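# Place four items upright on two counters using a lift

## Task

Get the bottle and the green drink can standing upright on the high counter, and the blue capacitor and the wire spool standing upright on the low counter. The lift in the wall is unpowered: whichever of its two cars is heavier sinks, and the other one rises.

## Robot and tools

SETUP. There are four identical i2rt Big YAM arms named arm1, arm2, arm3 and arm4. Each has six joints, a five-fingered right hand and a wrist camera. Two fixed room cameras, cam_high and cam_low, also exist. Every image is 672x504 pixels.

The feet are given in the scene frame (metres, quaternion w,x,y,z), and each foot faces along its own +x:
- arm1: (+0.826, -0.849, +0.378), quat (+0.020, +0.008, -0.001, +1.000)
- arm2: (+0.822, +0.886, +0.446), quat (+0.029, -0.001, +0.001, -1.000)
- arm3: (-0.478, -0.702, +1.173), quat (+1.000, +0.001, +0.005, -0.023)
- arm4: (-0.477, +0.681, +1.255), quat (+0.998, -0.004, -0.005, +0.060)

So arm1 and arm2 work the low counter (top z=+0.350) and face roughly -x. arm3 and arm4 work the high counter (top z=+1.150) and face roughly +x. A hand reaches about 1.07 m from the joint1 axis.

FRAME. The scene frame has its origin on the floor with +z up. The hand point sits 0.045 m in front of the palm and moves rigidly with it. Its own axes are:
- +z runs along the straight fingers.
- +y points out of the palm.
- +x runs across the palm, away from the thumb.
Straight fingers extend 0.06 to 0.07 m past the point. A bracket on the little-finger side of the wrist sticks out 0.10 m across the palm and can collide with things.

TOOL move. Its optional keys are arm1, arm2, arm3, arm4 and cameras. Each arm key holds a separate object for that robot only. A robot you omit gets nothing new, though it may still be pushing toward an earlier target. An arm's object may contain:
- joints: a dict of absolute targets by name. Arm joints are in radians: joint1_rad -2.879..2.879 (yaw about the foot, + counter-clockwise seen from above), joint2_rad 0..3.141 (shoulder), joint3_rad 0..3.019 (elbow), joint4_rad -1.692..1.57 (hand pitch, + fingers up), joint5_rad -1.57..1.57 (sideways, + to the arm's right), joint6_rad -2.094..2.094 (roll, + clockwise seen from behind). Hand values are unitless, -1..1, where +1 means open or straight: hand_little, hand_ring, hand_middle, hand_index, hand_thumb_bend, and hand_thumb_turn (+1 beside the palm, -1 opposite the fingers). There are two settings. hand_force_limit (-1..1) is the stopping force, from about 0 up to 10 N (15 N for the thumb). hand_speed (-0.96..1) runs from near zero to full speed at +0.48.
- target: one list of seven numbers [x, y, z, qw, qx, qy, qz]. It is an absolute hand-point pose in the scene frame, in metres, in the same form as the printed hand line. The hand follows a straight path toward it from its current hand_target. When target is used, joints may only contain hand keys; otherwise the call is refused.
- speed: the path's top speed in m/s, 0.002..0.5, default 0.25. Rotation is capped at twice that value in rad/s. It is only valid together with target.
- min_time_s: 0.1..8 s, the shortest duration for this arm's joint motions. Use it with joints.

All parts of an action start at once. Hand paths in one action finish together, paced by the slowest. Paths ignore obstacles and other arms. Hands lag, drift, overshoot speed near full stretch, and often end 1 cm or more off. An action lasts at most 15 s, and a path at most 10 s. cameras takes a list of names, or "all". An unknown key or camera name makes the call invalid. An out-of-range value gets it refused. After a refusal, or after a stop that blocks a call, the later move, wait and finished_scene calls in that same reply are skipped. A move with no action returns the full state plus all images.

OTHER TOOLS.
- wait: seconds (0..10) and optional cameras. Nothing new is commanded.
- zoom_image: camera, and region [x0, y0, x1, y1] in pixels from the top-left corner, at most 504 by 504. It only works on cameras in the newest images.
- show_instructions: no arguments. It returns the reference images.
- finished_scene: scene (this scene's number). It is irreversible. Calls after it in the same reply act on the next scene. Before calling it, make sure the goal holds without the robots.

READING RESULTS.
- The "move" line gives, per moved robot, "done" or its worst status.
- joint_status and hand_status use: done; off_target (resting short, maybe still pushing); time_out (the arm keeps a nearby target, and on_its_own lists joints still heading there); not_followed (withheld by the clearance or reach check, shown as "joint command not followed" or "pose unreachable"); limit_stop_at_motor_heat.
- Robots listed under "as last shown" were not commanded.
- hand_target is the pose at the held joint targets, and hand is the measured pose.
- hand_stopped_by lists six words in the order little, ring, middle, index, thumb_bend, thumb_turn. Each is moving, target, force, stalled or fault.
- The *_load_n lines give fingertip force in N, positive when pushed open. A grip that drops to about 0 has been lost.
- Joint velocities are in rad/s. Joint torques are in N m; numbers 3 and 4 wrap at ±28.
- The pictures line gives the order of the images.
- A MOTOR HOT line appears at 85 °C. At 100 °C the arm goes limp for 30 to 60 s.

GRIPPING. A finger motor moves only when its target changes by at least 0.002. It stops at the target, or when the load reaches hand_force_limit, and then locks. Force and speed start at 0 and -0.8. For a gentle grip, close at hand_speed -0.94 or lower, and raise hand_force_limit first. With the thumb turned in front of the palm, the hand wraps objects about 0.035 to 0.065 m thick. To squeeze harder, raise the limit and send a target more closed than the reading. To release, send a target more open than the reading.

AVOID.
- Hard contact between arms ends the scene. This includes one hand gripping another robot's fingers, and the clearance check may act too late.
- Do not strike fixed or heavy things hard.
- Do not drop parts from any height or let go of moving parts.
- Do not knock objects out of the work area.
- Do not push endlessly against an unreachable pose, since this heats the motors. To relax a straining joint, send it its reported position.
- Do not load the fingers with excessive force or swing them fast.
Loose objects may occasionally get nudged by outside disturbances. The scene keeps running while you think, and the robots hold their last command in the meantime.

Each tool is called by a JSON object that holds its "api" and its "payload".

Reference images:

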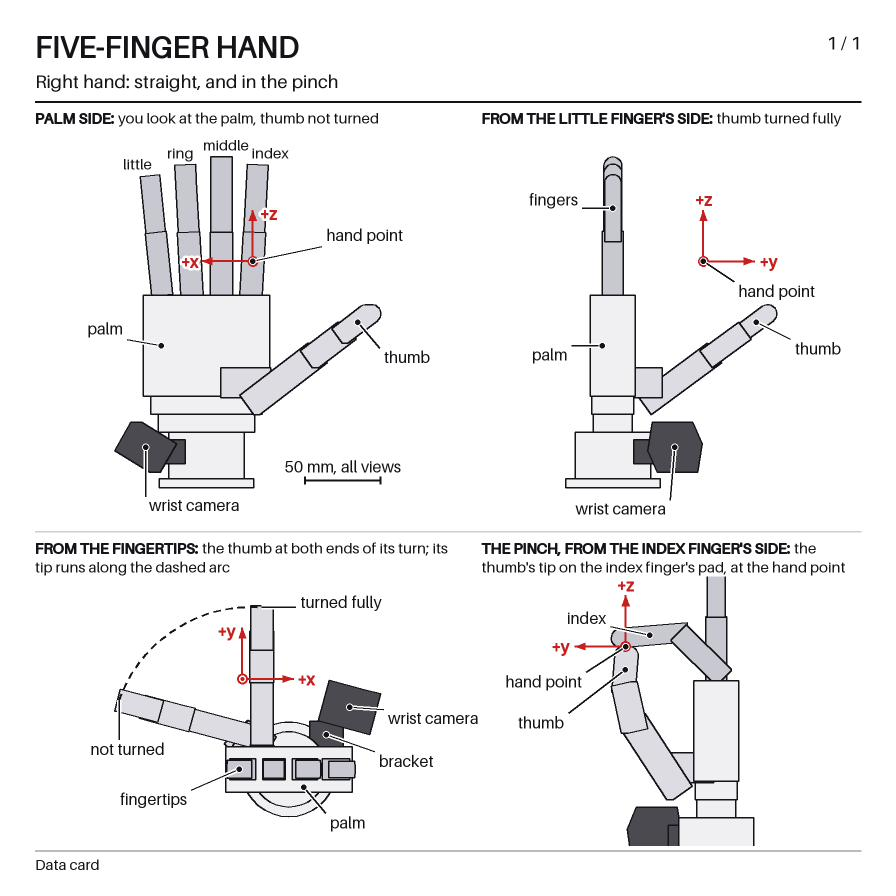

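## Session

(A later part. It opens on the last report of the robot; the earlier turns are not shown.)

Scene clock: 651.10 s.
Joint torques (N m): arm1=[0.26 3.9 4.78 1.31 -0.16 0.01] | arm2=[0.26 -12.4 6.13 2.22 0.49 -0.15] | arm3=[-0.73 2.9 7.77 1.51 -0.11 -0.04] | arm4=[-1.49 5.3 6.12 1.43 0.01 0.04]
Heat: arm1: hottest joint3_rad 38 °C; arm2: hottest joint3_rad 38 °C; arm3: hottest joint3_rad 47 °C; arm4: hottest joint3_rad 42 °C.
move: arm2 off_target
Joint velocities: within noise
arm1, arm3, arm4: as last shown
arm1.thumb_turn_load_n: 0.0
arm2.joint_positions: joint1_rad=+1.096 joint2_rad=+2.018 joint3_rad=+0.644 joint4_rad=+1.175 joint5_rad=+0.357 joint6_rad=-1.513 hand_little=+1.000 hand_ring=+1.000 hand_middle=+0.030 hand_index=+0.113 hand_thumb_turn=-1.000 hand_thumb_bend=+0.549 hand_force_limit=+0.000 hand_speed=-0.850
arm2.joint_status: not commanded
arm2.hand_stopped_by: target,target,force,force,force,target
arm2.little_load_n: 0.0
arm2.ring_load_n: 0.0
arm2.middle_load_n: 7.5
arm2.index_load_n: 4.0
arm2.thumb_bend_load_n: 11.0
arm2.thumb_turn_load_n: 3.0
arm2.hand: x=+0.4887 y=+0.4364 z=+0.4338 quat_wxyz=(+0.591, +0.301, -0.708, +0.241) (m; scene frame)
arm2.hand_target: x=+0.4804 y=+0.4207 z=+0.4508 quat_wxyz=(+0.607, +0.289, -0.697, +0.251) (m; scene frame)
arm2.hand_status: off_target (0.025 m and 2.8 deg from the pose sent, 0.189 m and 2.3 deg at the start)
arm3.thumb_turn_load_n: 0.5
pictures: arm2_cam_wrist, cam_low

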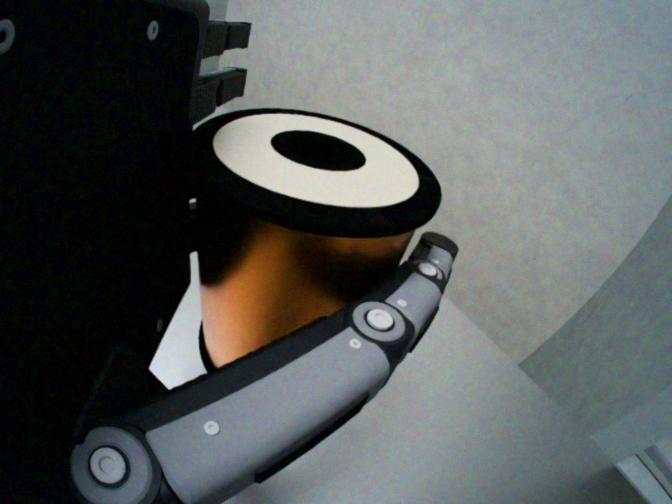

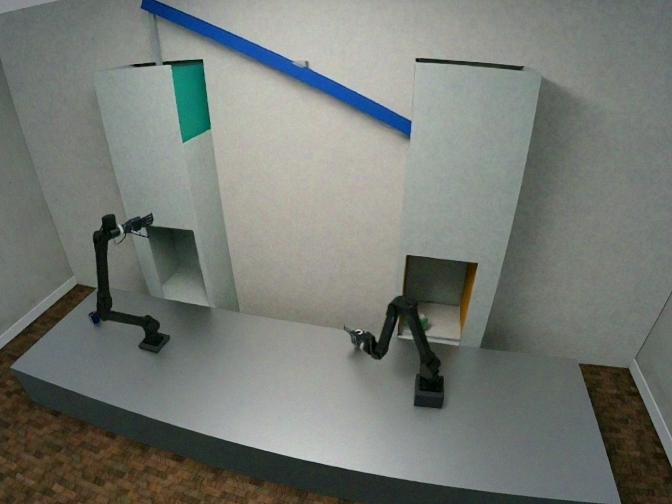

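{"api": "move", "payload": {"arm2": {"target": [0.48, 0.42, 0.437, -0.6271, -0.2810, 0.6784, -0.2598], "speed": 0.06}, "cameras": ["arm2_cam_wrist"]}}

{"api": "move", "payload": {"arm2": {"target": [0.48, 0.42, 0.420, -0.6271, -0.2810, 0.6784, -0.2598], "speed": 0.03}, "cameras": ["arm2_cam_wrist"]}}

Scene clock: 657.27 s.
Joint torques (N m): arm1=[0.32 3.96 4.78 1.31 -0.16 0.01] | arm2=[0.44 -12.63 5.2 4.08 0.47 -0.35] | arm3=[-0.73 2.84 7.79 1.51 -0.11 -0.04] | arm4=[-1.44 5.19 6.17 1.4 0 0.04]
Heat: arm1: hottest joint3_rad 38 °C; arm2: hottest joint3_rad 39 °C; arm3: hottest joint3_rad 47 °C; arm4: hottest joint3_rad 42 °C.
move: arm2 off_target
Joint velocities: within noise
arm1.joint_positions: joint1_rad=-0.310 joint2_rad=+0.796 joint3_rad=+2.084 joint4_rad=-1.385 joint5_rad=+0.005 joint6_rad=-1.210 hand_little=+1.000 hand_ring=+1.000 hand_middle=+1.000 hand_index=+1.000 hand_thumb_turn=-1.000 hand_thumb_bend=+1.000 hand_force_limit=+0.000 hand_speed=-0.750
arm1.joint_status: not commanded
arm1.hand_stopped_by: target,target,target,target,target,target
arm1.little_load_n: 0.0
arm1.ring_load_n: 0.0
arm1.middle_load_n: 0.0
arm1.index_load_n: 0.0
arm1.thumb_bend_load_n: 0.0
arm1.thumb_turn_load_n: 0.5
arm1.hand: x=+0.6902 y=-0.7463 z=+1.1202 quat_wxyz=(-0.678, +0.259, +0.688, -0.003) (m; scene frame)
arm1.hand_target: x=+0.6914 y=-0.7499 z=+1.1212 quat_wxyz=(-0.677, +0.258, +0.690, -0.011) (m; scene frame)
arm1.hand_status: not commanded
arm2.joint_positions: joint1_rad=+1.096 joint2_rad=+2.112 joint3_rad=+0.655 joint4_rad=+1.273 joint5_rad=+0.365 joint6_rad=-1.513 hand_little=+1.000 hand_ring=+1.000 hand_middle=+0.030 hand_index=+0.113 hand_thumb_turn=-1.000 hand_thumb_bend=+0.549 hand_force_limit=+0.000 hand_speed=-0.850
arm2.joint_status: not commanded
arm2.hand_stopped_by: target,target,force,force,force,target
arm2.little_load_n: 0.0
arm2.ring_load_n: 0.0
arm2.middle_load_n: 7.5
arm2.index_load_n: 4.0
arm2.thumb_bend_load_n: 11.0
arm2.thumb_turn_load_n: 2.5
arm2.hand: x=+0.4885 y=+0.4392 z=+0.4104 quat_wxyz=(+0.597, +0.295, -0.705, +0.243) (m; scene frame)
arm2.hand_target: x=+0.4806 y=+0.4213 z=+0.4374 quat_wxyz=(+0.627, +0.280, -0.679, +0.259) (m; scene frame)
arm2.hand_status: off_target (0.034 m and 5.3 deg from the pose sent, 0.019 m and 6.2 deg at the start)
arm3: as last shown
arm3.thumb_turn_load_n: 0.0
arm4.joint_positions: joint1_rad=+0.608 joint2_rad=+0.792 joint3_rad=+1.979 joint4_rad=-1.388 joint5_rad=+0.002 joint6_rad=-1.218 hand_little=+1.000 hand_ring=+1.000 hand_middle=+1.000 hand_index=+1.000 hand_thumb_turn=-1.000 hand_thumb_bend=+1.000 hand_force_limit=+0.000 hand_speed=-0.800
arm4.joint_status: not commanded
arm4.hand_stopped_by: target,target,target,target,target,target
arm4.little_load_n: 0.0
arm4.ring_load_n: 0.0
arm4.middle_load_n: 0.0
arm4.index_load_n: 0.0
arm4.thumb_bend_load_n: 0.0
arm4.thumb_turn_load_n: 0.5
arm4.hand: x=-0.3047 y=+0.7838 z=+1.9557 quat_wxyz=(-0.321, +0.759, +0.147, +0.547) (m; scene frame)
arm4.hand_target: x=-0.3064 y=+0.7822 z=+1.9587 quat_wxyz=(-0.325, +0.760, +0.138, +0.545) (m; scene frame)
arm4.hand_status: not commanded
pictures: arm2_cam_wrist

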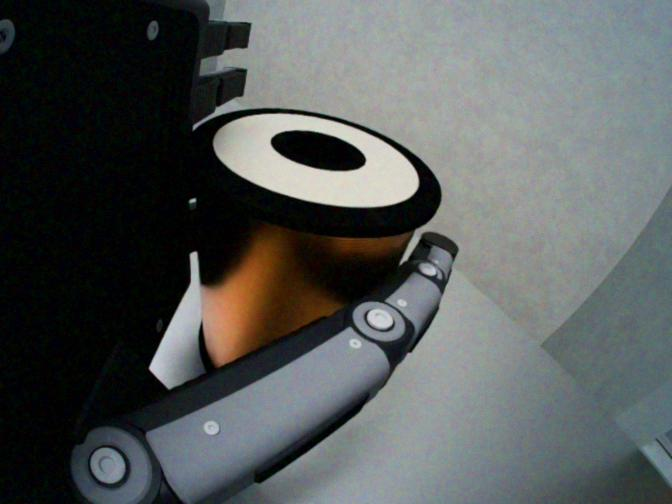

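Scene clock: 658.40 s.
Joint torques (N m): arm1=[0.26 3.9 4.78 1.31 -0.15 0.01] | arm2=[0.44 -12.28 4.74 3.66 0.3 -0.36] | arm3=[-0.73 2.9 7.77 1.52 -0.11 -0.04] | arm4=[-1.38 4.95 6.22 1.47 -0.01 0.01]
Heat: arm1: hottest joint3_rad 38 °C; arm2: hottest joint3_rad 39 °C; arm3: hottest joint3_rad 47 °C; arm4: hottest joint3_rad 42 °C.
move: arm2 off_target
Joint velocities: within noise
arm1, arm3, arm4: as last shown
arm1.thumb_turn_load_n: 0.0
arm2.joint_positions: joint1_rad=+1.096 joint2_rad=+2.160 joint3_rad=+0.673 joint4_rad=+1.326 joint5_rad=+0.368 joint6_rad=-1.513 hand_little=+1.000 hand_ring=+1.000 hand_middle=+0.030 hand_index=+0.113 hand_thumb_turn=-1.000 hand_thumb_bend=+0.549 hand_force_limit=+0.000 hand_speed=-0.850
arm2.joint_status: not commanded
arm2.hand_stopped_by: target,target,force,force,force,target
arm2.little_load_n: 0.0
arm2.ring_load_n: 0.0
arm2.middle_load_n: 7.0
arm2.index_load_n: 3.5
arm2.thumb_bend_load_n: 11.5
arm2.thumb_turn_load_n: 1.5
arm2.hand: x=+0.4868 y=+0.4365 z=+0.4016 quat_wxyz=(+0.603, +0.290, -0.701, +0.247) (m; scene frame)
arm2.hand_target: x=+0.4806 y=+0.4210 z=+0.4201 quat_wxyz=(+0.627, +0.281, -0.679, +0.259) (m; scene frame)
arm2.hand_status: off_target (0.026 m and 4.1 deg from the pose sent, 0.023 m and 5.3 deg at the start)
arm3.thumb_turn_load_n: 0.5
arm4.ring_load_n: -0.5
pictures: arm2_cam_wrist

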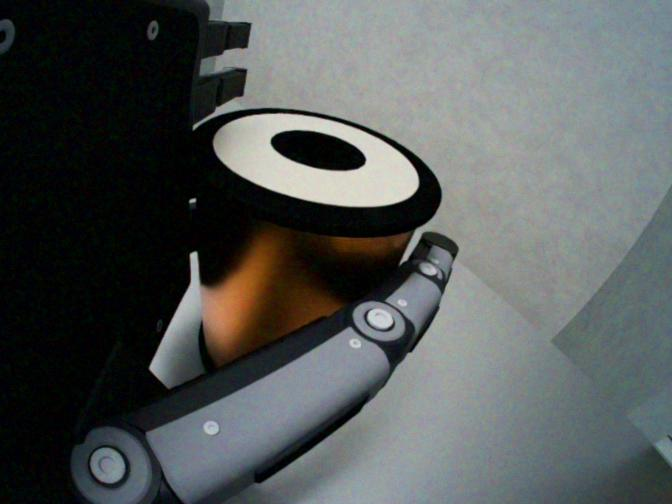

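{"api": "move", "payload": {"arm2": {"target": [0.48, 0.42, 0.410, -0.6336, -0.2781, 0.6725, -0.2627], "speed": 0.03}, "cameras": ["arm2_cam_wrist"]}}

{"api": "move", "payload": {"arm2": {"target": [0.48, 0.42, 0.402, -0.6336, -0.2781, 0.6725, -0.2627], "speed": 0.03}, "cameras": ["arm2_cam_wrist"]}}

Scene clock: 666.40 s.
Joint torques (N m): arm1=[0.32 3.9 4.78 1.29 -0.16 0.01] | arm2=[0.44 -11.58 4.37 3.32 0.24 -0.25] | arm3=[-0.73 2.84 7.77 1.52 -0.11 -0.04] | arm4=[-1.61 5.13 6.27 1.48 -0.01 0.03]
Heat: arm1: hottest joint3_rad 38 °C; arm2: hottest joint3_rad 39 °C; arm3: hottest joint3_rad 47 °C; arm4: hottest joint3_rad 42 °C.
move: arm2 off_target
Joint velocities: within noise
arm1, arm3, arm4: as last shown
arm2.joint_positions: joint1_rad=+1.097 joint2_rad=+2.201 joint3_rad=+0.690 joint4_rad=+1.395 joint5_rad=+0.376 joint6_rad=-1.533 hand_little=+1.000 hand_ring=+1.000 hand_middle=+0.030 hand_index=+0.113 hand_thumb_turn=-1.000 hand_thumb_bend=+0.549 hand_force_limit=+0.000 hand_speed=-0.850
arm2.joint_status: not commanded
arm2.hand_stopped_by: target,target,force,force,force,target
arm2.little_load_n: 0.0
arm2.ring_load_n: 0.0
arm2.middle_load_n: 6.5
arm2.index_load_n: 3.0
arm2.thumb_bend_load_n: 11.5
arm2.thumb_turn_load_n: 0.0
arm2.hand: x=+0.4837 y=+0.4336 z=+0.4012 quat_wxyz=(+0.619, +0.284, -0.688, +0.250) (m; scene frame)
arm2.hand_target: x=+0.4797 y=+0.4214 z=+0.4105 quat_wxyz=(+0.634, +0.277, -0.673, +0.261) (m; scene frame)
arm2.hand_status: off_target (0.017 m and 2.9 deg from the pose sent, 0.020 m and 5.2 deg at the start)
arm3.thumb_turn_load_n: 0.0
arm4.ring_load_n: 0.0
arm4.thumb_turn_load_n: 0.0
pictures: arm2_cam_wrist

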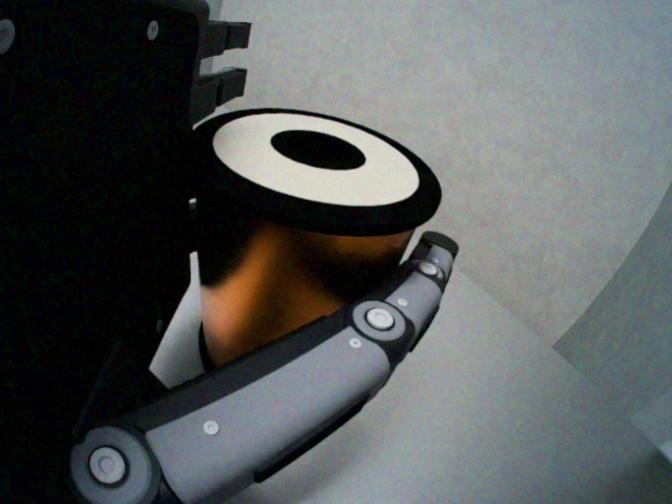

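Scene clock: 667.37 s.
Joint torques (N m): arm1=[0.32 3.9 4.78 1.32 -0.16 0.01] | arm2=[0.32 -11.11 4.21 3.02 -0.01 -0.08] | arm3=[-0.73 2.9 7.77 1.52 -0.11 -0.04] | arm4=[-1.38 5.25 6.12 1.43 0 0.04]
Heat: arm1: hottest joint3_rad 38 °C; arm2: hottest joint3_rad 39 °C; arm3: hottest joint3_rad 47 °C; arm4: hottest joint3_rad 42 °C.
move: arm2 off_target
Joint velocities: within noise
arm1, arm4: as last shown
arm2.joint_positions: joint1_rad=+1.098 joint2_rad=+2.220 joint3_rad=+0.700 joint4_rad=+1.419 joint5_rad=+0.377 joint6_rad=-1.553 hand_little=+1.000 hand_ring=+1.000 hand_middle=+0.030 hand_index=+0.113 hand_thumb_turn=-1.000 hand_thumb_bend=+0.549 hand_force_limit=+0.000 hand_speed=-0.850
arm2.joint_status: not commanded
arm2.hand_stopped_by: target,target,force,force,force,target
arm2.little_load_n: 0.0
arm2.ring_load_n: 0.0
arm2.middle_load_n: 7.5
arm2.index_load_n: 1.0
arm2.thumb_bend_load_n: 10.5
arm2.thumb_turn_load_n: -4.5
arm2.hand: x=+0.4823 y=+0.4316 z=+0.4006 quat_wxyz=(+0.626, +0.287, -0.681, +0.248) (m; scene frame)
arm2.hand_target: x=+0.4799 y=+0.4208 z=+0.4024 quat_wxyz=(+0.634, +0.280, -0.672, +0.260) (m; scene frame)
arm2.hand_status: off_target (0.012 m and 2.4 deg from the pose sent, 0.014 m and 2.9 deg at the start)
arm3.joint_positions: joint1_rad=+1.172 joint2_rad=+0.623 joint3_rad=+1.454 joint4_rad=-1.542 joint5_rad=-0.004 joint6_rad=-1.197 hand_little=+1.000 hand_ring=+1.000 hand_middle=+1.000 hand_index=+1.000 hand_thumb_turn=-1.000 hand_thumb_bend=+1.000 hand_force_limit=+0.000 hand_speed=-0.800
arm3.joint_status: not commanded
arm3.hand_stopped_by: target,target,target,target,target,target
arm3.little_load_n: 0.0
arm3.ring_load_n: 0.0
arm3.middle_load_n: 0.0
arm3.index_load_n: 0.0
arm3.thumb_bend_load_n: 0.0
arm3.thumb_turn_load_n: 0.0
arm3.hand: x=-0.3546 y=-0.5587 z=+1.6469 quat_wxyz=(-0.288, +0.847, +0.332, +0.300) (m; scene frame)
arm3.hand_target: x=-0.3549 y=-0.5594 z=+1.6557 quat_wxyz=(-0.295, +0.842, +0.330, +0.308) (m; scene frame)
arm3.hand_status: not commanded
arm4.thumb_turn_load_n: 0.5
pictures: arm2_cam_wrist

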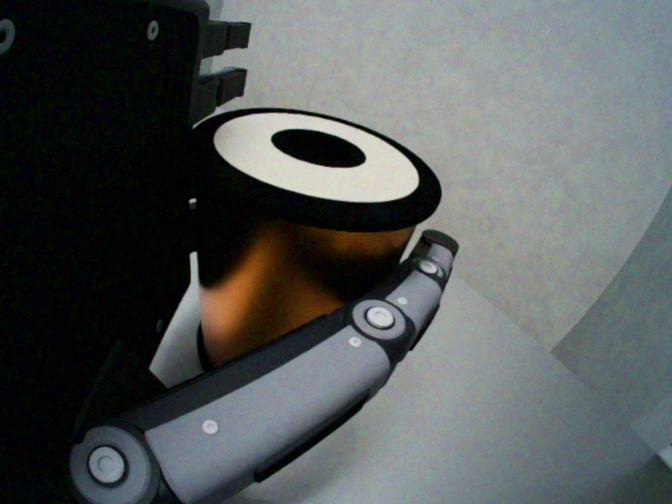

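{"api": "move", "payload": {"arm2": {"joints": {"hand_thumb_bend": 1, "hand_index": 1, "hand_middle": 1, "hand_speed": -0.75}}, "cameras": ["arm2_cam_wrist"]}}

Scene clock: 671.37 s.
Joint torques (N m): arm1=[0.32 3.84 4.77 1.29 -0.15 0.01] | arm2=[0.32 -11.22 3.28 2.97 0.02 -0.06] | arm3=[-0.67 2.9 7.79 1.52 -0.11 -0.05] | arm4=[-1.38 5.19 6.12 1.44 0.01 0.02]
Heat: arm1: hottest joint3_rad 38 °C; arm2: hottest joint3_rad 39 °C; arm3: hottest joint3_rad 47 °C; arm4: hottest joint3_rad 42 °C.
move: arm2 done
Joint velocities: within noise
arm1, arm3, arm4: as last shown
arm2.joint_positions: joint1_rad=+1.098 joint2_rad=+2.221 joint3_rad=+0.714 joint4_rad=+1.422 joint5_rad=+0.368 joint6_rad=-1.547 hand_little=+1.000 hand_ring=+1.000 hand_middle=+1.000 hand_index=+1.000 hand_thumb_turn=-1.000 hand_thumb_bend=+1.000 hand_force_limit=+0.000 hand_speed=-0.750
arm2.joint_status: all done
arm2.hand_stopped_by: target,target,target,target,target,target
arm2.little_load_n: 0.0
arm2.ring_load_n: 0.0
arm2.middle_load_n: 0.0
arm2.index_load_n: 0.0
arm2.thumb_bend_load_n: 0.0
arm2.thumb_turn_load_n: 0.0
arm2.hand: x=+0.4810 y=+0.4244 z=+0.4035 quat_wxyz=(+0.628, +0.284, -0.677, +0.257) (m; scene frame)
arm2.hand_target: x=+0.4808 y=+0.4191 z=+0.4019 quat_wxyz=(+0.632, +0.280, -0.672, +0.265) (m; scene frame)
arm2.hand_status: not commanded
arm4.index_load_n: -0.5
arm4.thumb_turn_load_n: 0.0
pictures: arm2_cam_wrist

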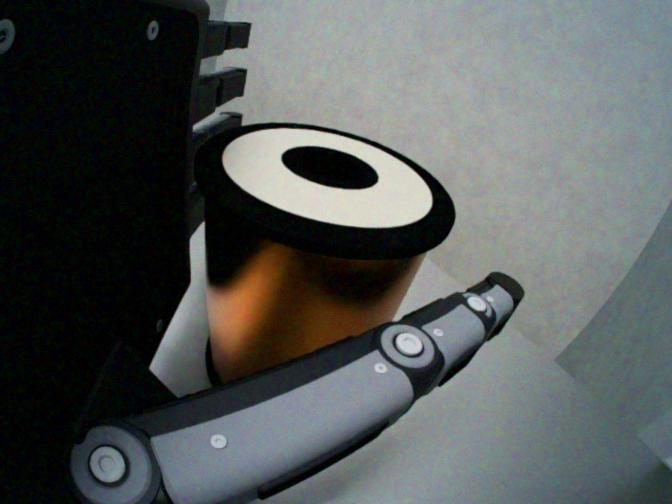

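{"api": "move", "payload": {"arm2": {"target": [0.585, 0.53, 0.425, -0.6336, -0.2781, 0.6725, -0.2627], "speed": 0.1}, "cameras": ["arm2_cam_wrist", "arm3_cam_wrist", "cam_high", "cam_low"]}}

{"api": "zoom_image", "payload": {"camera": "cam_high", "region": [360, 200, 560, 350]}}

Scene clock: 678.40 s.
Joint torques (N m): arm1=[0.32 3.84 4.78 1.31 -0.15 0.01] | arm2=[0.85 -9.88 -0.13 2.81 0.41 0.06] | arm3=[-0.73 2.84 7.77 1.52 -0.11 -0.04] | arm4=[-1.49 5.07 6.17 1.52 -0.02 0.02]
Heat: arm1: hottest joint3_rad 38 °C; arm2: hottest joint3_rad 38 °C; arm3: hottest joint3_rad 47 °C; arm4: hottest joint3_rad 42 °C.
move: arm2 off_target
Joint velocities: within noise
arm1, arm3, arm4: as last shown
arm1.thumb_turn_load_n: 0.5
arm2.joint_positions: joint1_rad=+1.289 joint2_rad=+2.084 joint3_rad=+0.350 joint4_rad=+1.528 joint5_rad=+0.583 joint6_rad=-1.481 hand_little=+1.000 hand_ring=+1.000 hand_middle=+1.000 hand_index=+1.000 hand_thumb_turn=-1.000 hand_thumb_bend=+1.000 hand_force_limit=+0.000 hand_speed=-0.750
arm2.joint_status: not commanded
arm2.hand_stopped_by: target,target,target,target,target,target
arm2.little_load_n: 0.0
arm2.ring_load_n: 0.0
arm2.middle_load_n: 0.0
arm2.index_load_n: 0.0
arm2.thumb_bend_load_n: 0.0
arm2.thumb_turn_load_n: 0.5
arm2.hand: x=+0.5823 y=+0.5320 z=+0.4192 quat_wxyz=(+0.602, +0.291, -0.708, +0.229) (m; scene frame)
arm2.hand_target: x=+0.5848 y=+0.5299 z=+0.4254 quat_wxyz=(+0.606, +0.280, -0.704, +0.243) (m; scene frame)
arm2.hand_status: off_target (0.007 m and 6.8 deg from the pose sent, 0.150 m and 1.3 deg at the start; a joint's target at an end of its range on 50 of 67 steps)
arm3.index_load_n: 0.5
arm3.thumb_turn_load_n: 0.5
arm4.index_load_n: 0.0
arm4.thumb_turn_load_n: 0.5
pictures: arm2_cam_wrist, arm3_cam_wrist, cam_high, cam_low

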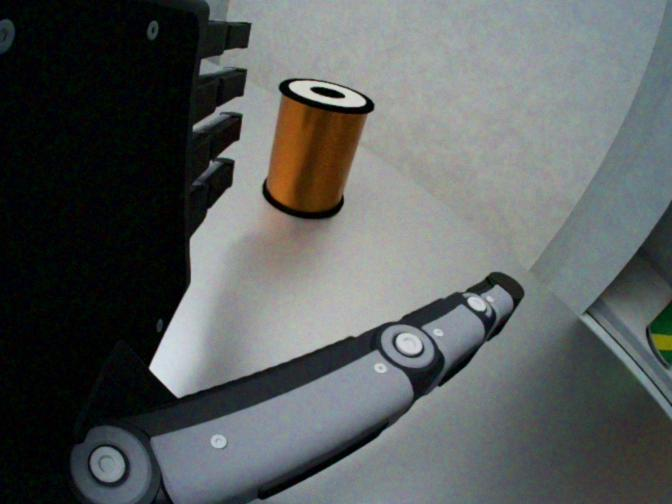

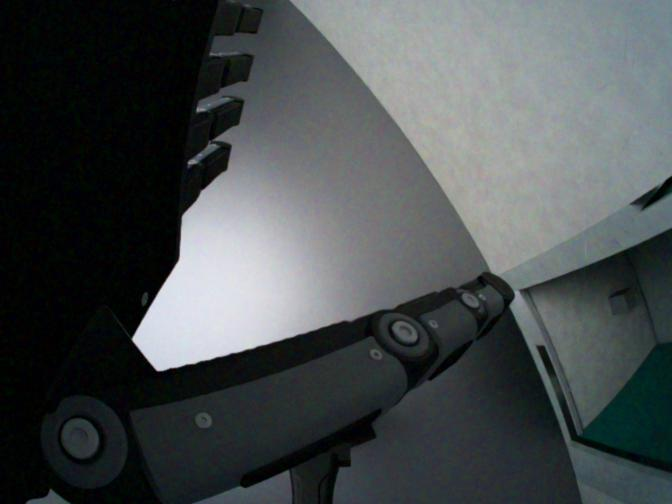

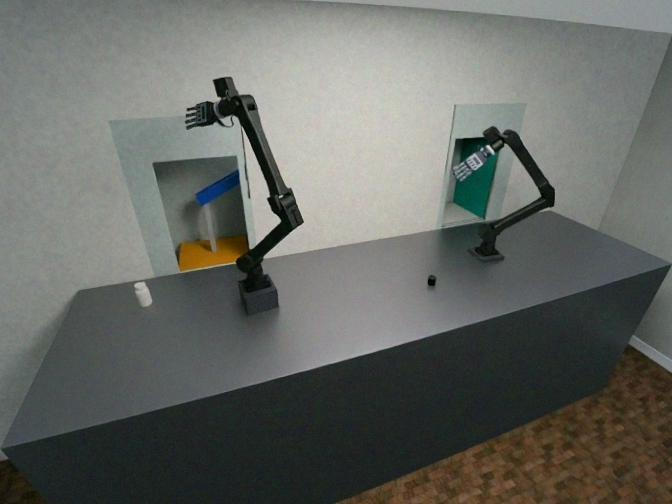

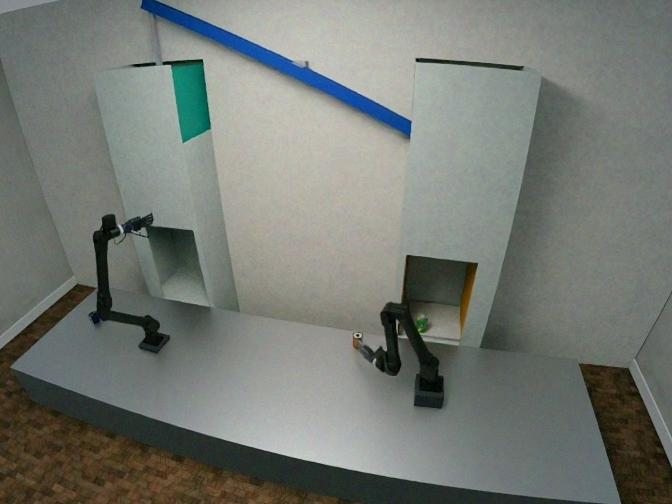

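Scaled by 2.520 from the camera's 672x504 image, which has a finer 960x720 frame.

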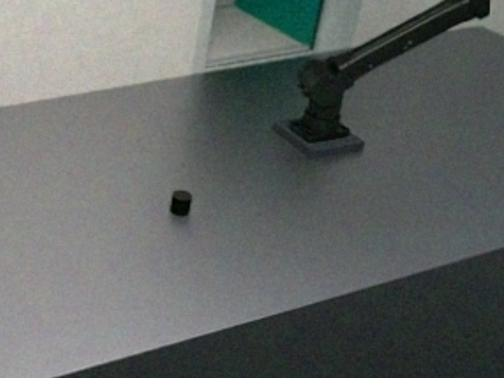

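{"api": "move", "payload": {"arm2": {"target": [0.54, 0.49, 0.62, -0.6061, -0.2888, 0.6973, -0.2510], "speed": 0.25}, "arm3": {"joints": {"joint1_rad": 1.9}, "min_time_s": 2}, "cameras": ["arm3_cam_wrist"]}}

Scene clock: 693.80 s.
Joint torques (N m): arm1=[0.21 3.9 4.77 1.29 -0.15 0.01] | arm2=[-0.56 -6.42 9.95 1.33 0.04 0.02] | arm3=[0.03 3.02 7.75 1.52 -0.1 -0.04] | arm4=[-1.44 5.01 6.16 1.51 0.01 0.02]
Heat: arm1: hottest joint3_rad 38 °C; arm2: hottest joint3_rad 38 °C; arm3: hottest joint3_rad 47 °C; arm4: hottest joint3_rad 42 °C.
move: arm2 off_target; arm3 done
Joint velocities: within noise
arm1, arm4: as last shown
arm2.joint_positions: joint1_rad=+1.185 joint2_rad=+1.282 joint3_rad=+0.460 joint4_rad=+0.649 joint5_rad=+0.448 joint6_rad=-1.513 hand_little=+1.000 hand_ring=+1.000 hand_middle=+1.000 hand_index=+1.000 hand_thumb_turn=-1.000 hand_thumb_bend=+1.000 hand_force_limit=+0.000 hand_speed=-0.750
arm2.joint_status: not commanded
arm2.hand_stopped_by: target,target,target,target,target,target
arm2.little_load_n: 0.0
arm2.ring_load_n: 0.0
arm2.middle_load_n: 0.0
arm2.index_load_n: 0.0
arm2.thumb_bend_load_n: 0.0
arm2.thumb_turn_load_n: 0.5
arm2.hand: x=+0.5461 y=+0.4999 z=+0.6073 quat_wxyz=(+0.603, +0.299, -0.699, +0.244) (m; scene frame)
arm2.hand_target: x=+0.5404 y=+0.4905 z=+0.6201 quat_wxyz=(+0.606, +0.289, -0.697, +0.252) (m; scene frame)
arm2.hand_status: off_target (0.017 m and 1.5 deg from the pose sent, 0.209 m and 2.8 deg at the start)
arm3.joint_positions: joint1_rad=+1.890 joint2_rad=+0.623 joint3_rad=+1.454 joint4_rad=-1.542 joint5_rad=-0.004 joint6_rad=-1.197 hand_little=+1.000 hand_ring=+1.000 hand_middle=+1.000 hand_index=+1.000 hand_thumb_turn=-1.000 hand_thumb_bend=+1.000 hand_force_limit=+0.000 hand_speed=-0.800
arm3.joint_status: all done
arm3.hand_stopped_by: target,target,target,target,target,target
arm3.little_load_n: 0.0
arm3.ring_load_n: 0.0
arm3.middle_load_n: 0.0
arm3.index_load_n: 0.0
arm3.thumb_bend_load_n: -0.5
arm3.thumb_turn_load_n: 0.5
arm3.hand: x=-0.4791 y=-0.5165 z=+1.6483 quat_wxyz=(-0.378, +0.674, +0.608, +0.182) (m; scene frame)
arm3.hand_target: x=-0.4805 y=-0.5173 z=+1.6571 quat_wxyz=(-0.388, +0.668, +0.608, +0.185) (m; scene frame)
arm3.hand_status: not commanded
arm4.thumb_bend_load_n: -0.5
pictures: arm3_cam_wrist

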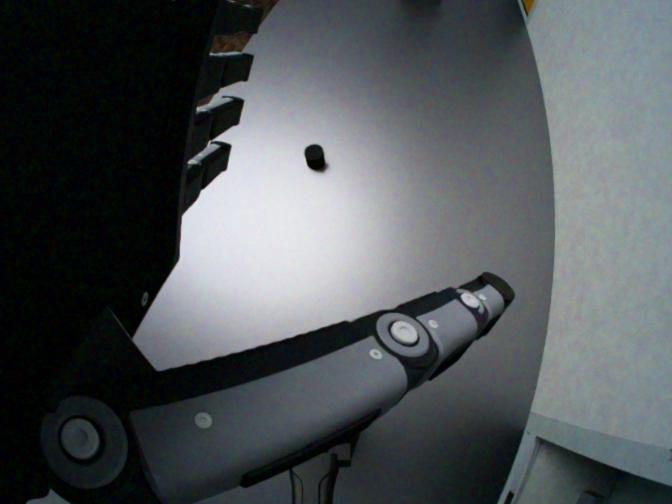

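{"api": "move", "payload": {"arm2": {"joints": {"joint1_rad": 0.9, "joint2_rad": 0.8, "joint3_rad": 2.1, "joint4_rad": -1.4, "joint5_rad": 0, "joint6_rad": -1.2}, "min_time_s": 4}, "arm3": {"target": [-0.600, -0.310, 1.28, -0.5273, 0.4490, 0.6067, 0.3902], "speed": 0.25}, "cameras": ["arm3_cam_wrist", "cam_low"]}}

Scene clock: 713.23 s.
Joint torques (N m): arm1=[0.32 3.84 4.79 1.28 -0.15 0.01] | arm2=[-0.56 3.9 5.15 1.42 -0.02 0.03] | arm3=[-1.03 -2.73 4.48 2.73 0 -0.14] | arm4=[-1.26 5.07 6.19 1.47 -0.01 0.04]
Heat: arm1: hottest joint3_rad 38 °C; arm2: hottest joint3_rad 42 °C; arm3: hottest joint3_rad 47 °C; arm4: hottest joint3_rad 42 °C.
move: arm2 done; arm3 done
Joint velocities: within noise
arm1, arm4: as last shown
arm1.middle_load_n: 0.5
arm1.thumb_turn_load_n: 0.0
arm2.joint_positions: joint1_rad=+0.908 joint2_rad=+0.796 joint3_rad=+2.087 joint4_rad=-1.380 joint5_rad=+0.012 joint6_rad=-1.214 hand_little=+1.000 hand_ring=+1.000 hand_middle=+1.000 hand_index=+1.000 hand_thumb_turn=-1.000 hand_thumb_bend=+1.000 hand_force_limit=+0.000 hand_speed=-0.750
arm2.joint_status: all done
arm2.hand_stopped_by: target,target,target,target,target,target
arm2.little_load_n: 0.0
arm2.ring_load_n: 0.0
arm2.middle_load_n: 0.0
arm2.index_load_n: 0.0
arm2.thumb_bend_load_n: 0.0
arm2.thumb_turn_load_n: 0.5
arm2.hand: x=+0.6851 y=+0.7696 z=+1.1885 quat_wxyz=(+0.536, +0.218, -0.705, +0.410) (m; scene frame)
arm2.hand_target: x=+0.6870 y=+0.7720 z=+1.1870 quat_wxyz=(+0.531, +0.212, -0.711, +0.411) (m; scene frame)
arm2.hand_status: not commanded
arm3.joint_positions: joint1_rad=+2.196 joint2_rad=+1.279 joint3_rad=+0.211 joint4_rad=+0.917 joint5_rad=+0.271 joint6_rad=-1.531 hand_little=+1.000 hand_ring=+1.000 hand_middle=+1.000 hand_index=+1.000 hand_thumb_turn=-1.000 hand_thumb_bend=+1.000 hand_force_limit=+0.000 hand_speed=-0.800
arm3.joint_status: not commanded
arm3.hand_stopped_by: target,target,target,target,target,target
arm3.little_load_n: 0.0
arm3.ring_load_n: 0.0
arm3.middle_load_n: 0.0
arm3.index_load_n: 0.0
arm3.thumb_bend_load_n: 0.0
arm3.thumb_turn_load_n: 0.5
arm3.hand: x=-0.6038 y=-0.3078 z=+1.2832 quat_wxyz=(-0.530, +0.449, +0.607, +0.386) (m; scene frame)
arm3.hand_target: x=-0.6003 y=-0.3089 z=+1.2796 quat_wxyz=(-0.527, +0.448, +0.608, +0.390) (m; scene frame)
arm3.hand_status: done (0.005 m and 0.6 deg from the pose sent, 0.439 m and 39.3 deg at the start)
arm4.thumb_bend_load_n: 0.5
pictures: arm3_cam_wrist, cam_low

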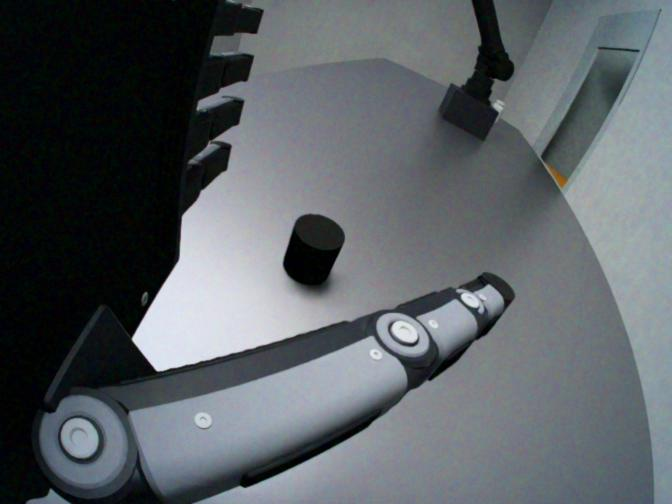

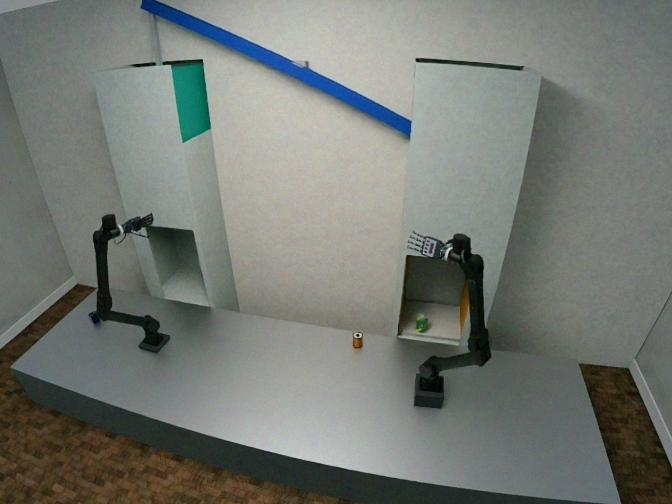

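{"api": "move", "payload": {"arm3": {"target": [-0.602, -0.263, 1.19, -0.5737, 0.5243, 0.5429, 0.3180], "speed": 0.12}, "cameras": ["arm3_cam_wrist"]}}

{"api": "move", "payload": {"arm3": {"target": [-0.602, -0.263, 1.172, -0.5737, 0.5243, 0.5429, 0.3180], "speed": 0.05}, "cameras": ["arm3_cam_wrist"]}}

Scene clock: 743.60 s.
Joint torques (N m): arm1=[0.32 3.84 4.77 1.29 -0.15 0.01] | arm2=[-0.5 3.96 5.16 1.42 -0.02 0.04] | arm3=[-1.38 -6.01 3.23 2.81 -0.16 0.04] | arm4=[-1.26 4.78 6.22 1.47 -0.02 0.05]
Heat: arm1: hottest joint3_rad 38 °C; arm2: hottest joint3_rad 41 °C; arm3: hottest joint3_rad 45 °C; arm4: hottest joint3_rad 42 °C.
move: arm3 done
Joint velocities: within noise
arm1.joint_positions: joint1_rad=-0.310 joint2_rad=+0.796 joint3_rad=+2.084 joint4_rad=-1.385 joint5_rad=+0.005 joint6_rad=-1.210 hand_little=+1.000 hand_ring=+1.000 hand_middle=+1.000 hand_index=+1.000 hand_thumb_turn=-1.000 hand_thumb_bend=+1.000 hand_force_limit=+0.000 hand_speed=-0.750
arm1.joint_status: not commanded
arm1.hand_stopped_by: target,target,target,target,target,target
arm1.little_load_n: 0.0
arm1.ring_load_n: 0.0
arm1.middle_load_n: 0.0
arm1.index_load_n: 0.0
arm1.thumb_bend_load_n: 0.0
arm1.thumb_turn_load_n: 0.0
arm1.hand: x=+0.6902 y=-0.7463 z=+1.1202 quat_wxyz=(-0.678, +0.259, +0.688, -0.003) (m; scene frame)
arm1.hand_target: x=+0.6914 y=-0.7499 z=+1.1212 quat_wxyz=(-0.677, +0.258, +0.690, -0.011) (m; scene frame)
arm1.hand_status: not commanded
arm2: as last shown
arm2.middle_load_n: 0.5
arm2.index_load_n: -0.5
arm2.hand_target: x=+0.6870 y=+0.7720 z=+1.1870 quat_wxyz=(+0.531, +0.212, -0.711, +0.410) (m; scene frame)
arm3.joint_positions: joint1_rad=+2.076 joint2_rad=+1.801 joint3_rad=+0.281 joint4_rad=+1.349 joint5_rad=+0.154 joint6_rad=-1.304 hand_little=+1.000 hand_ring=+1.000 hand_middle=+1.000 hand_index=+1.000 hand_thumb_turn=-1.000 hand_thumb_bend=+1.000 hand_force_limit=+0.000 hand_speed=-0.800
arm3.joint_status: not commanded
arm3.hand_stopped_by: target,target,target,target,target,target
arm3.little_load_n: 0.0
arm3.ring_load_n: 0.0
arm3.middle_load_n: 0.0
arm3.index_load_n: 0.0
arm3.thumb_bend_load_n: 0.0
arm3.thumb_turn_load_n: 0.5
arm3.hand: x=-0.6014 y=-0.2718 z=+1.1882 quat_wxyz=(-0.565, +0.524, +0.554, +0.315) (m; scene frame)
arm3.hand_target: x=-0.6018 y=-0.2634 z=+1.1901 quat_wxyz=(-0.574, +0.525, +0.543, +0.318) (m; scene frame)
arm3.hand_status: done (0.009 m and 1.6 deg from the pose sent, 0.103 m and 14.6 deg at the start)
arm4.joint_positions: joint1_rad=+0.608 joint2_rad=+0.792 joint3_rad=+1.979 joint4_rad=-1.388 joint5_rad=+0.002 joint6_rad=-1.218 hand_little=+1.000 hand_ring=+1.000 hand_middle=+1.000 hand_index=+1.000 hand_thumb_turn=-1.000 hand_thumb_bend=+1.000 hand_force_limit=+0.000 hand_speed=-0.800
arm4.joint_status: not commanded
arm4.hand_stopped_by: target,target,target,target,target,target
arm4.little_load_n: 0.0
arm4.ring_load_n: 0.0
arm4.middle_load_n: 0.0
arm4.index_load_n: 0.0
arm4.thumb_bend_load_n: 0.0
arm4.thumb_turn_load_n: 0.5
arm4.hand: x=-0.3047 y=+0.7838 z=+1.9557 quat_wxyz=(-0.321, +0.759, +0.147, +0.547) (m; scene frame)
arm4.hand_target: x=-0.3064 y=+0.7822 z=+1.9587 quat_wxyz=(-0.325, +0.760, +0.138, +0.545) (m; scene frame)
arm4.hand_status: not commanded
pictures: arm3_cam_wrist

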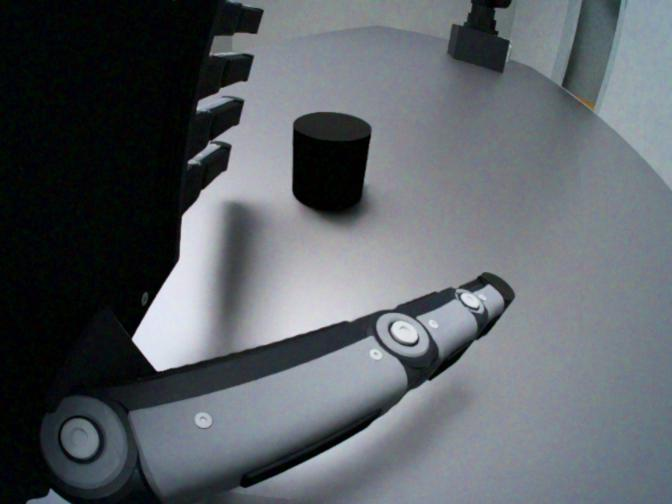

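Scene clock: 744.77 s.
Joint torques (N m): arm1=[0.26 3.84 4.78 1.31 -0.16 0.01] | arm2=[-0.62 3.96 5.16 1.4 -0.02 0.05] | arm3=[-1.44 -6.3 2.35 2.77 -0.17 0.03] | arm4=[-1.49 4.95 6.17 1.5 0 0.04]
Heat: arm1: hottest joint3_rad 38 °C; arm2: hottest joint3_rad 41 °C; arm3: hottest joint3_rad 45 °C; arm4: hottest joint3_rad 42 °C.
move: arm3 done
Joint velocities: within noise
arm1, arm2, arm4: as last shown
arm1.little_load_n: -0.5
arm1.index_load_n: -0.5
arm2.middle_load_n: 0.0
arm2.index_load_n: 0.0
arm2.thumb_turn_load_n: 0.0
arm3.joint_positions: joint1_rad=+2.076 joint2_rad=+1.902 joint3_rad=+0.296 joint4_rad=+1.440 joint5_rad=+0.154 joint6_rad=-1.304 hand_little=+1.000 hand_ring=+1.000 hand_middle=+1.000 hand_index=+1.000 hand_thumb_turn=-1.000 hand_thumb_bend=+1.000 hand_force_limit=+0.000 hand_speed=-0.800
arm3.joint_status: not commanded
arm3.hand_stopped_by: target,target,target,target,target,target
arm3.little_load_n: 0.0
arm3.ring_load_n: 0.0
arm3.middle_load_n: 0.0
arm3.index_load_n: 0.0
arm3.thumb_bend_load_n: 0.0
arm3.thumb_turn_load_n: 0.5
arm3.hand: x=-0.6027 y=-0.2695 z=+1.1721 quat_wxyz=(-0.567, +0.523, +0.552, +0.316) (m; scene frame)
arm3.hand_target: x=-0.6019 y=-0.2630 z=+1.1721 quat_wxyz=(-0.573, +0.524, +0.543, +0.318) (m; scene frame)
arm3.hand_status: done (0.007 m and 1.4 deg from the pose sent, 0.018 m and 1.6 deg at the start)
arm4.thumb_turn_load_n: 0.0
pictures: arm3_cam_wrist

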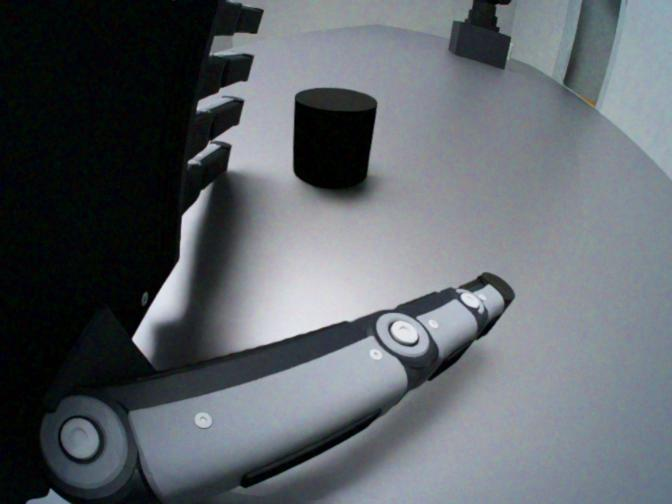

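{"api": "move", "payload": {"arm3": {"target": [-0.629, -0.161, 1.171, -0.5737, 0.5243, 0.5429, 0.3180], "speed": 0.07}, "cameras": ["arm3_cam_wrist"]}}

Scene clock: 755.90 s.
Joint torques (N m): arm1=[0.26 3.84 4.78 1.31 -0.15 0.01] | arm2=[-0.56 3.9 5.16 1.4 -0.02 0.04] | arm3=[-1.38 -9.05 4.74 1.02 -0.19 -0.04] | arm4=[-1.2 4.72 6.17 1.4 0 0.02]
Heat: arm1: hottest joint3_rad 38 °C; arm2: hottest joint3_rad 41 °C; arm3: hottest joint3_rad 44 °C; arm4: hottest joint3_rad 42 °C.
move: arm3 off_target
Joint velocities: within noise
arm1, arm2, arm4: as last shown
arm1.little_load_n: 0.0
arm1.index_load_n: 0.0
arm1.thumb_turn_load_n: 0.5
arm2.little_load_n: -0.5
arm3.joint_positions: joint1_rad=+2.024 joint2_rad=+1.941 joint3_rad=+0.563 joint4_rad=+1.248 joint5_rad=+0.102 joint6_rad=-1.304 hand_little=+1.000 hand_ring=+1.000 hand_middle=+1.000 hand_index=+1.000 hand_thumb_turn=-1.000 hand_thumb_bend=+1.000 hand_force_limit=+0.000 hand_speed=-0.800
arm3.joint_status: not commanded
arm3.hand_stopped_by: target,target,target,target,target,target
arm3.little_load_n: 0.0
arm3.ring_load_n: 0.0
arm3.middle_load_n: 0.0
arm3.index_load_n: 0.0
arm3.thumb_bend_load_n: 0.0
arm3.thumb_turn_load_n: 0.5
arm3.hand: x=-0.6307 y=-0.1694 z=+1.1806 quat_wxyz=(-0.580, +0.519, +0.541, +0.319) (m; scene frame)
arm3.hand_target: x=-0.6289 y=-0.1616 z=+1.1709 quat_wxyz=(-0.574, +0.525, +0.543, +0.318) (m; scene frame)
arm3.hand_status: off_target (0.013 m and 1.0 deg from the pose sent, 0.112 m and 1.4 deg at the start)
arm4.thumb_turn_load_n: 0.5
pictures: arm3_cam_wrist

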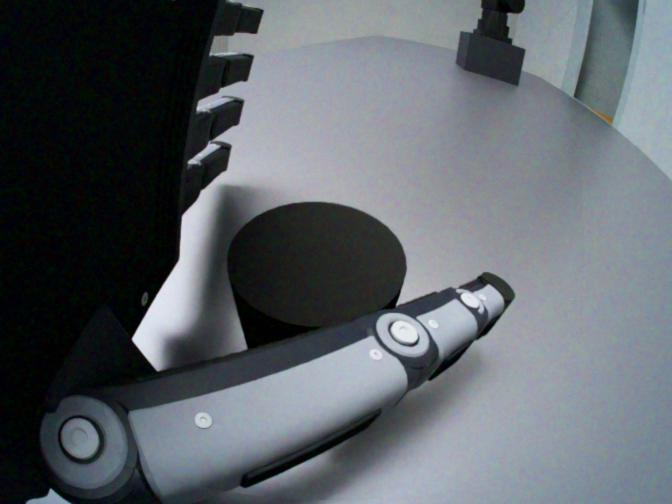

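{"api": "move", "payload": {"arm3": {"target": [-0.629, -0.158, 1.158, -0.5737, 0.5243, 0.5429, 0.3180], "speed": 0.05}, "cameras": ["arm3_cam_wrist"]}}

Scene clock: 759.53 s.
Joint torques (N m): arm1=[0.26 3.9 4.78 1.29 -0.16 0.01] | arm2=[-0.56 3.9 5.16 1.4 -0.02 0.05] | arm3=[-1.44 -8.29 4.26 1.98 -0.2 -0.05] | arm4=[-1.49 4.78 6.12 1.43 0 0.02]
Heat: arm1: hottest joint3_rad 38 °C; arm2: hottest joint3_rad 41 °C; arm3: hottest joint3_rad 44 °C; arm4: hottest joint3_rad 42 °C.
move: arm3 off_target
Joint velocities: within noise
arm1, arm2, arm4: as last shown
arm2.little_load_n: 0.0
arm2.thumb_turn_load_n: 0.5
arm3.joint_positions: joint1_rad=+2.021 joint2_rad=+1.976 joint3_rad=+0.583 joint4_rad=+1.257 joint5_rad=+0.105 joint6_rad=-1.304 hand_little=+1.000 hand_ring=+1.000 hand_middle=+1.000 hand_index=+1.000 hand_thumb_turn=-1.000 hand_thumb_bend=+1.000 hand_force_limit=+0.000 hand_speed=-0.800
arm3.joint_status: not commanded
arm3.hand_stopped_by: target,target,target,target,target,target
arm3.little_load_n: 0.0
arm3.ring_load_n: 0.0
arm3.middle_load_n: 0.0
arm3.index_load_n: 0.0
arm3.thumb_bend_load_n: 0.0
arm3.thumb_turn_load_n: 0.0
arm3.hand: x=-0.6308 y=-0.1641 z=+1.1710 quat_wxyz=(-0.578, +0.521, +0.541, +0.320) (m; scene frame)
arm3.hand_target: x=-0.6276 y=-0.1586 z=+1.1584 quat_wxyz=(-0.573, +0.526, +0.541, +0.320) (m; scene frame)
arm3.hand_status: off_target (0.015 m and 0.6 deg from the pose sent, 0.025 m and 1.0 deg at the start)
arm4.thumb_turn_load_n: 0.0
pictures: arm3_cam_wrist

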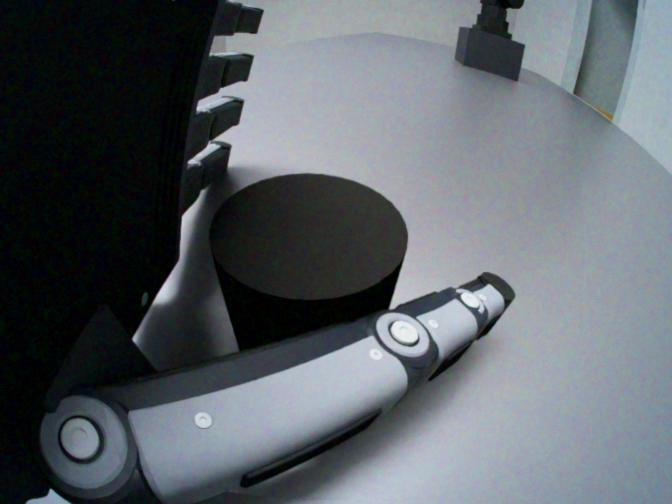

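{"api": "move", "payload": {"arm3": {"joints": {"hand_index": -1, "hand_thumb_bend": -1, "hand_speed": -0.85, "hand_force_limit": 0.1}}, "cameras": ["arm3_cam_wrist"]}}

Scene clock: 775.87 s.
Joint torques (N m): arm1=[0.32 3.84 4.78 1.29 -0.15 0.01] | arm2=[-0.56 3.9 5.18 1.39 -0.02 0.04] | arm3=[-1.32 -9 3.48 1.74 -0.07 -0.05] | arm4=[-1.32 5.07 6.27 1.39 0.01 0.02]
Heat: arm1: hottest joint3_rad 38 °C; arm2: hottest joint3_rad 41 °C; arm3: hottest joint3_rad 43 °C; arm4: hottest joint3_rad 42 °C.
move: arm3 off_target
Joint velocities: within noise
arm1, arm2, arm4: as last shown
arm2.thumb_turn_load_n: 0.0
arm3.joint_positions: joint1_rad=+2.020 joint2_rad=+1.983 joint3_rad=+0.595 joint4_rad=+1.266 joint5_rad=+0.095 joint6_rad=-1.311 hand_little=+1.000 hand_ring=+1.000 hand_middle=+1.000 hand_index=-0.373 hand_thumb_turn=-1.000 hand_thumb_bend=+0.275 hand_force_limit=+0.100 hand_speed=-0.850
arm3.joint_status: hand_index off_target (ended at -0.373, target -1.000); hand_thumb_bend off_target (ended at +0.275, target -1.000); the others done
arm3.hand_stopped_by: target,target,target,force,force,target
arm3.little_load_n: 0.0
arm3.ring_load_n: 0.0
arm3.middle_load_n: 0.0
arm3.index_load_n: 12.0
arm3.thumb_bend_load_n: 9.5
arm3.thumb_turn_load_n: 0.0
arm3.hand: x=-0.6338 y=-0.1593 z=+1.1734 quat_wxyz=(-0.583, +0.515, +0.541, +0.320) (m; scene frame)
arm3.hand_target: x=-0.6286 y=-0.1585 z=+1.1588 quat_wxyz=(-0.573, +0.522, +0.544, +0.320) (m; scene frame)
arm3.hand_status: not commanded
arm4.thumb_turn_load_n: 0.5
pictures: arm3_cam_wrist

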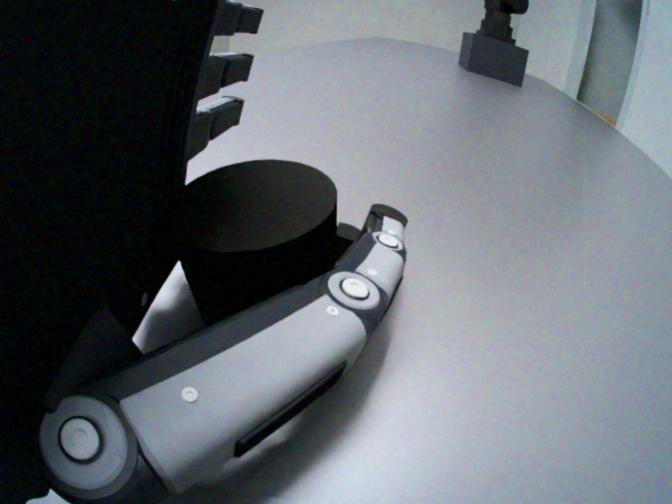

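{"api": "move", "payload": {"arm3": {"target": [-0.625, -0.165, 1.215, -0.5737, 0.5243, 0.5429, 0.3180], "speed": 0.05}, "cameras": ["arm3_cam_wrist", "cam_high"]}}

Scene clock: 781.60 s.
Joint torques (N m): arm1=[0.26 3.84 4.79 1.31 -0.16 0.01] | arm2=[-0.5 3.96 5.16 1.39 -0.02 0.05] | arm3=[-1.44 -11.93 3.29 1.02 -0.1 0.01] | arm4=[-1.26 5.07 6.16 1.47 0.02 0.02]
Heat: arm1: hottest joint3_rad 38 °C; arm2: hottest joint3_rad 41 °C; arm3: hottest joint3_rad 43 °C; arm4: hottest joint3_rad 42 °C.
move: arm3 done
Joint velocities: within noise
arm1, arm2, arm4: as last shown
arm3.joint_positions: joint1_rad=+2.019 joint2_rad=+1.819 joint3_rad=+0.573 joint4_rad=+1.108 joint5_rad=+0.095 joint6_rad=-1.304 hand_little=+1.000 hand_ring=+1.000 hand_middle=+1.000 hand_index=-0.372 hand_thumb_turn=-1.000 hand_thumb_bend=+0.275 hand_force_limit=+0.100 hand_speed=-0.850
arm3.joint_status: not commanded
arm3.hand_stopped_by: target,target,target,force,force,target
arm3.little_load_n: 0.0
arm3.ring_load_n: 0.0
arm3.middle_load_n: 0.0
arm3.index_load_n: 12.5
arm3.thumb_bend_load_n: 9.0
arm3.thumb_turn_load_n: -0.5
arm3.hand: x=-0.6319 y=-0.1632 z=+1.2130 quat_wxyz=(-0.578, +0.520, +0.544, +0.316) (m; scene frame)
arm3.hand_target: x=-0.6254 y=-0.1652 z=+1.2145 quat_wxyz=(-0.575, +0.526, +0.541, +0.316) (m; scene frame)
arm3.hand_status: done (0.007 m and 0.7 deg from the pose sent, 0.043 m and 1.6 deg at the start)
pictures: arm3_cam_wrist, cam_high

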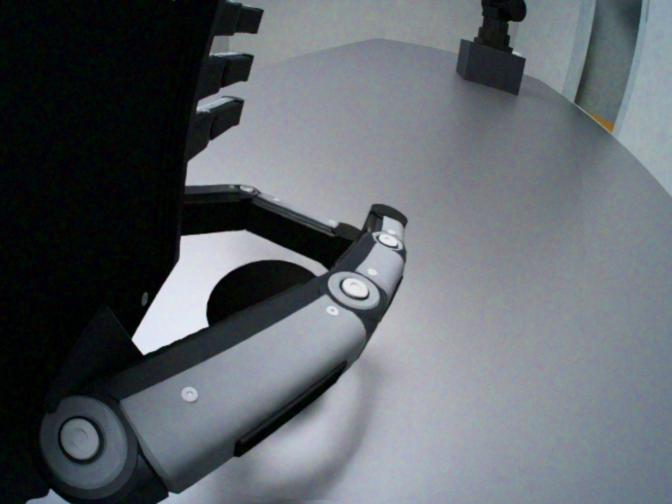

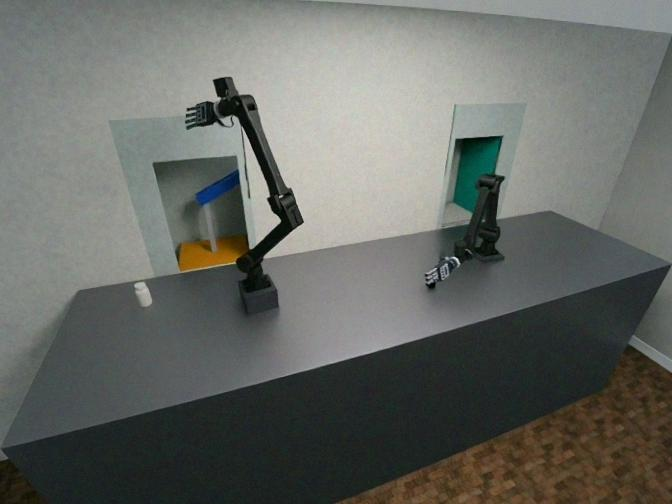

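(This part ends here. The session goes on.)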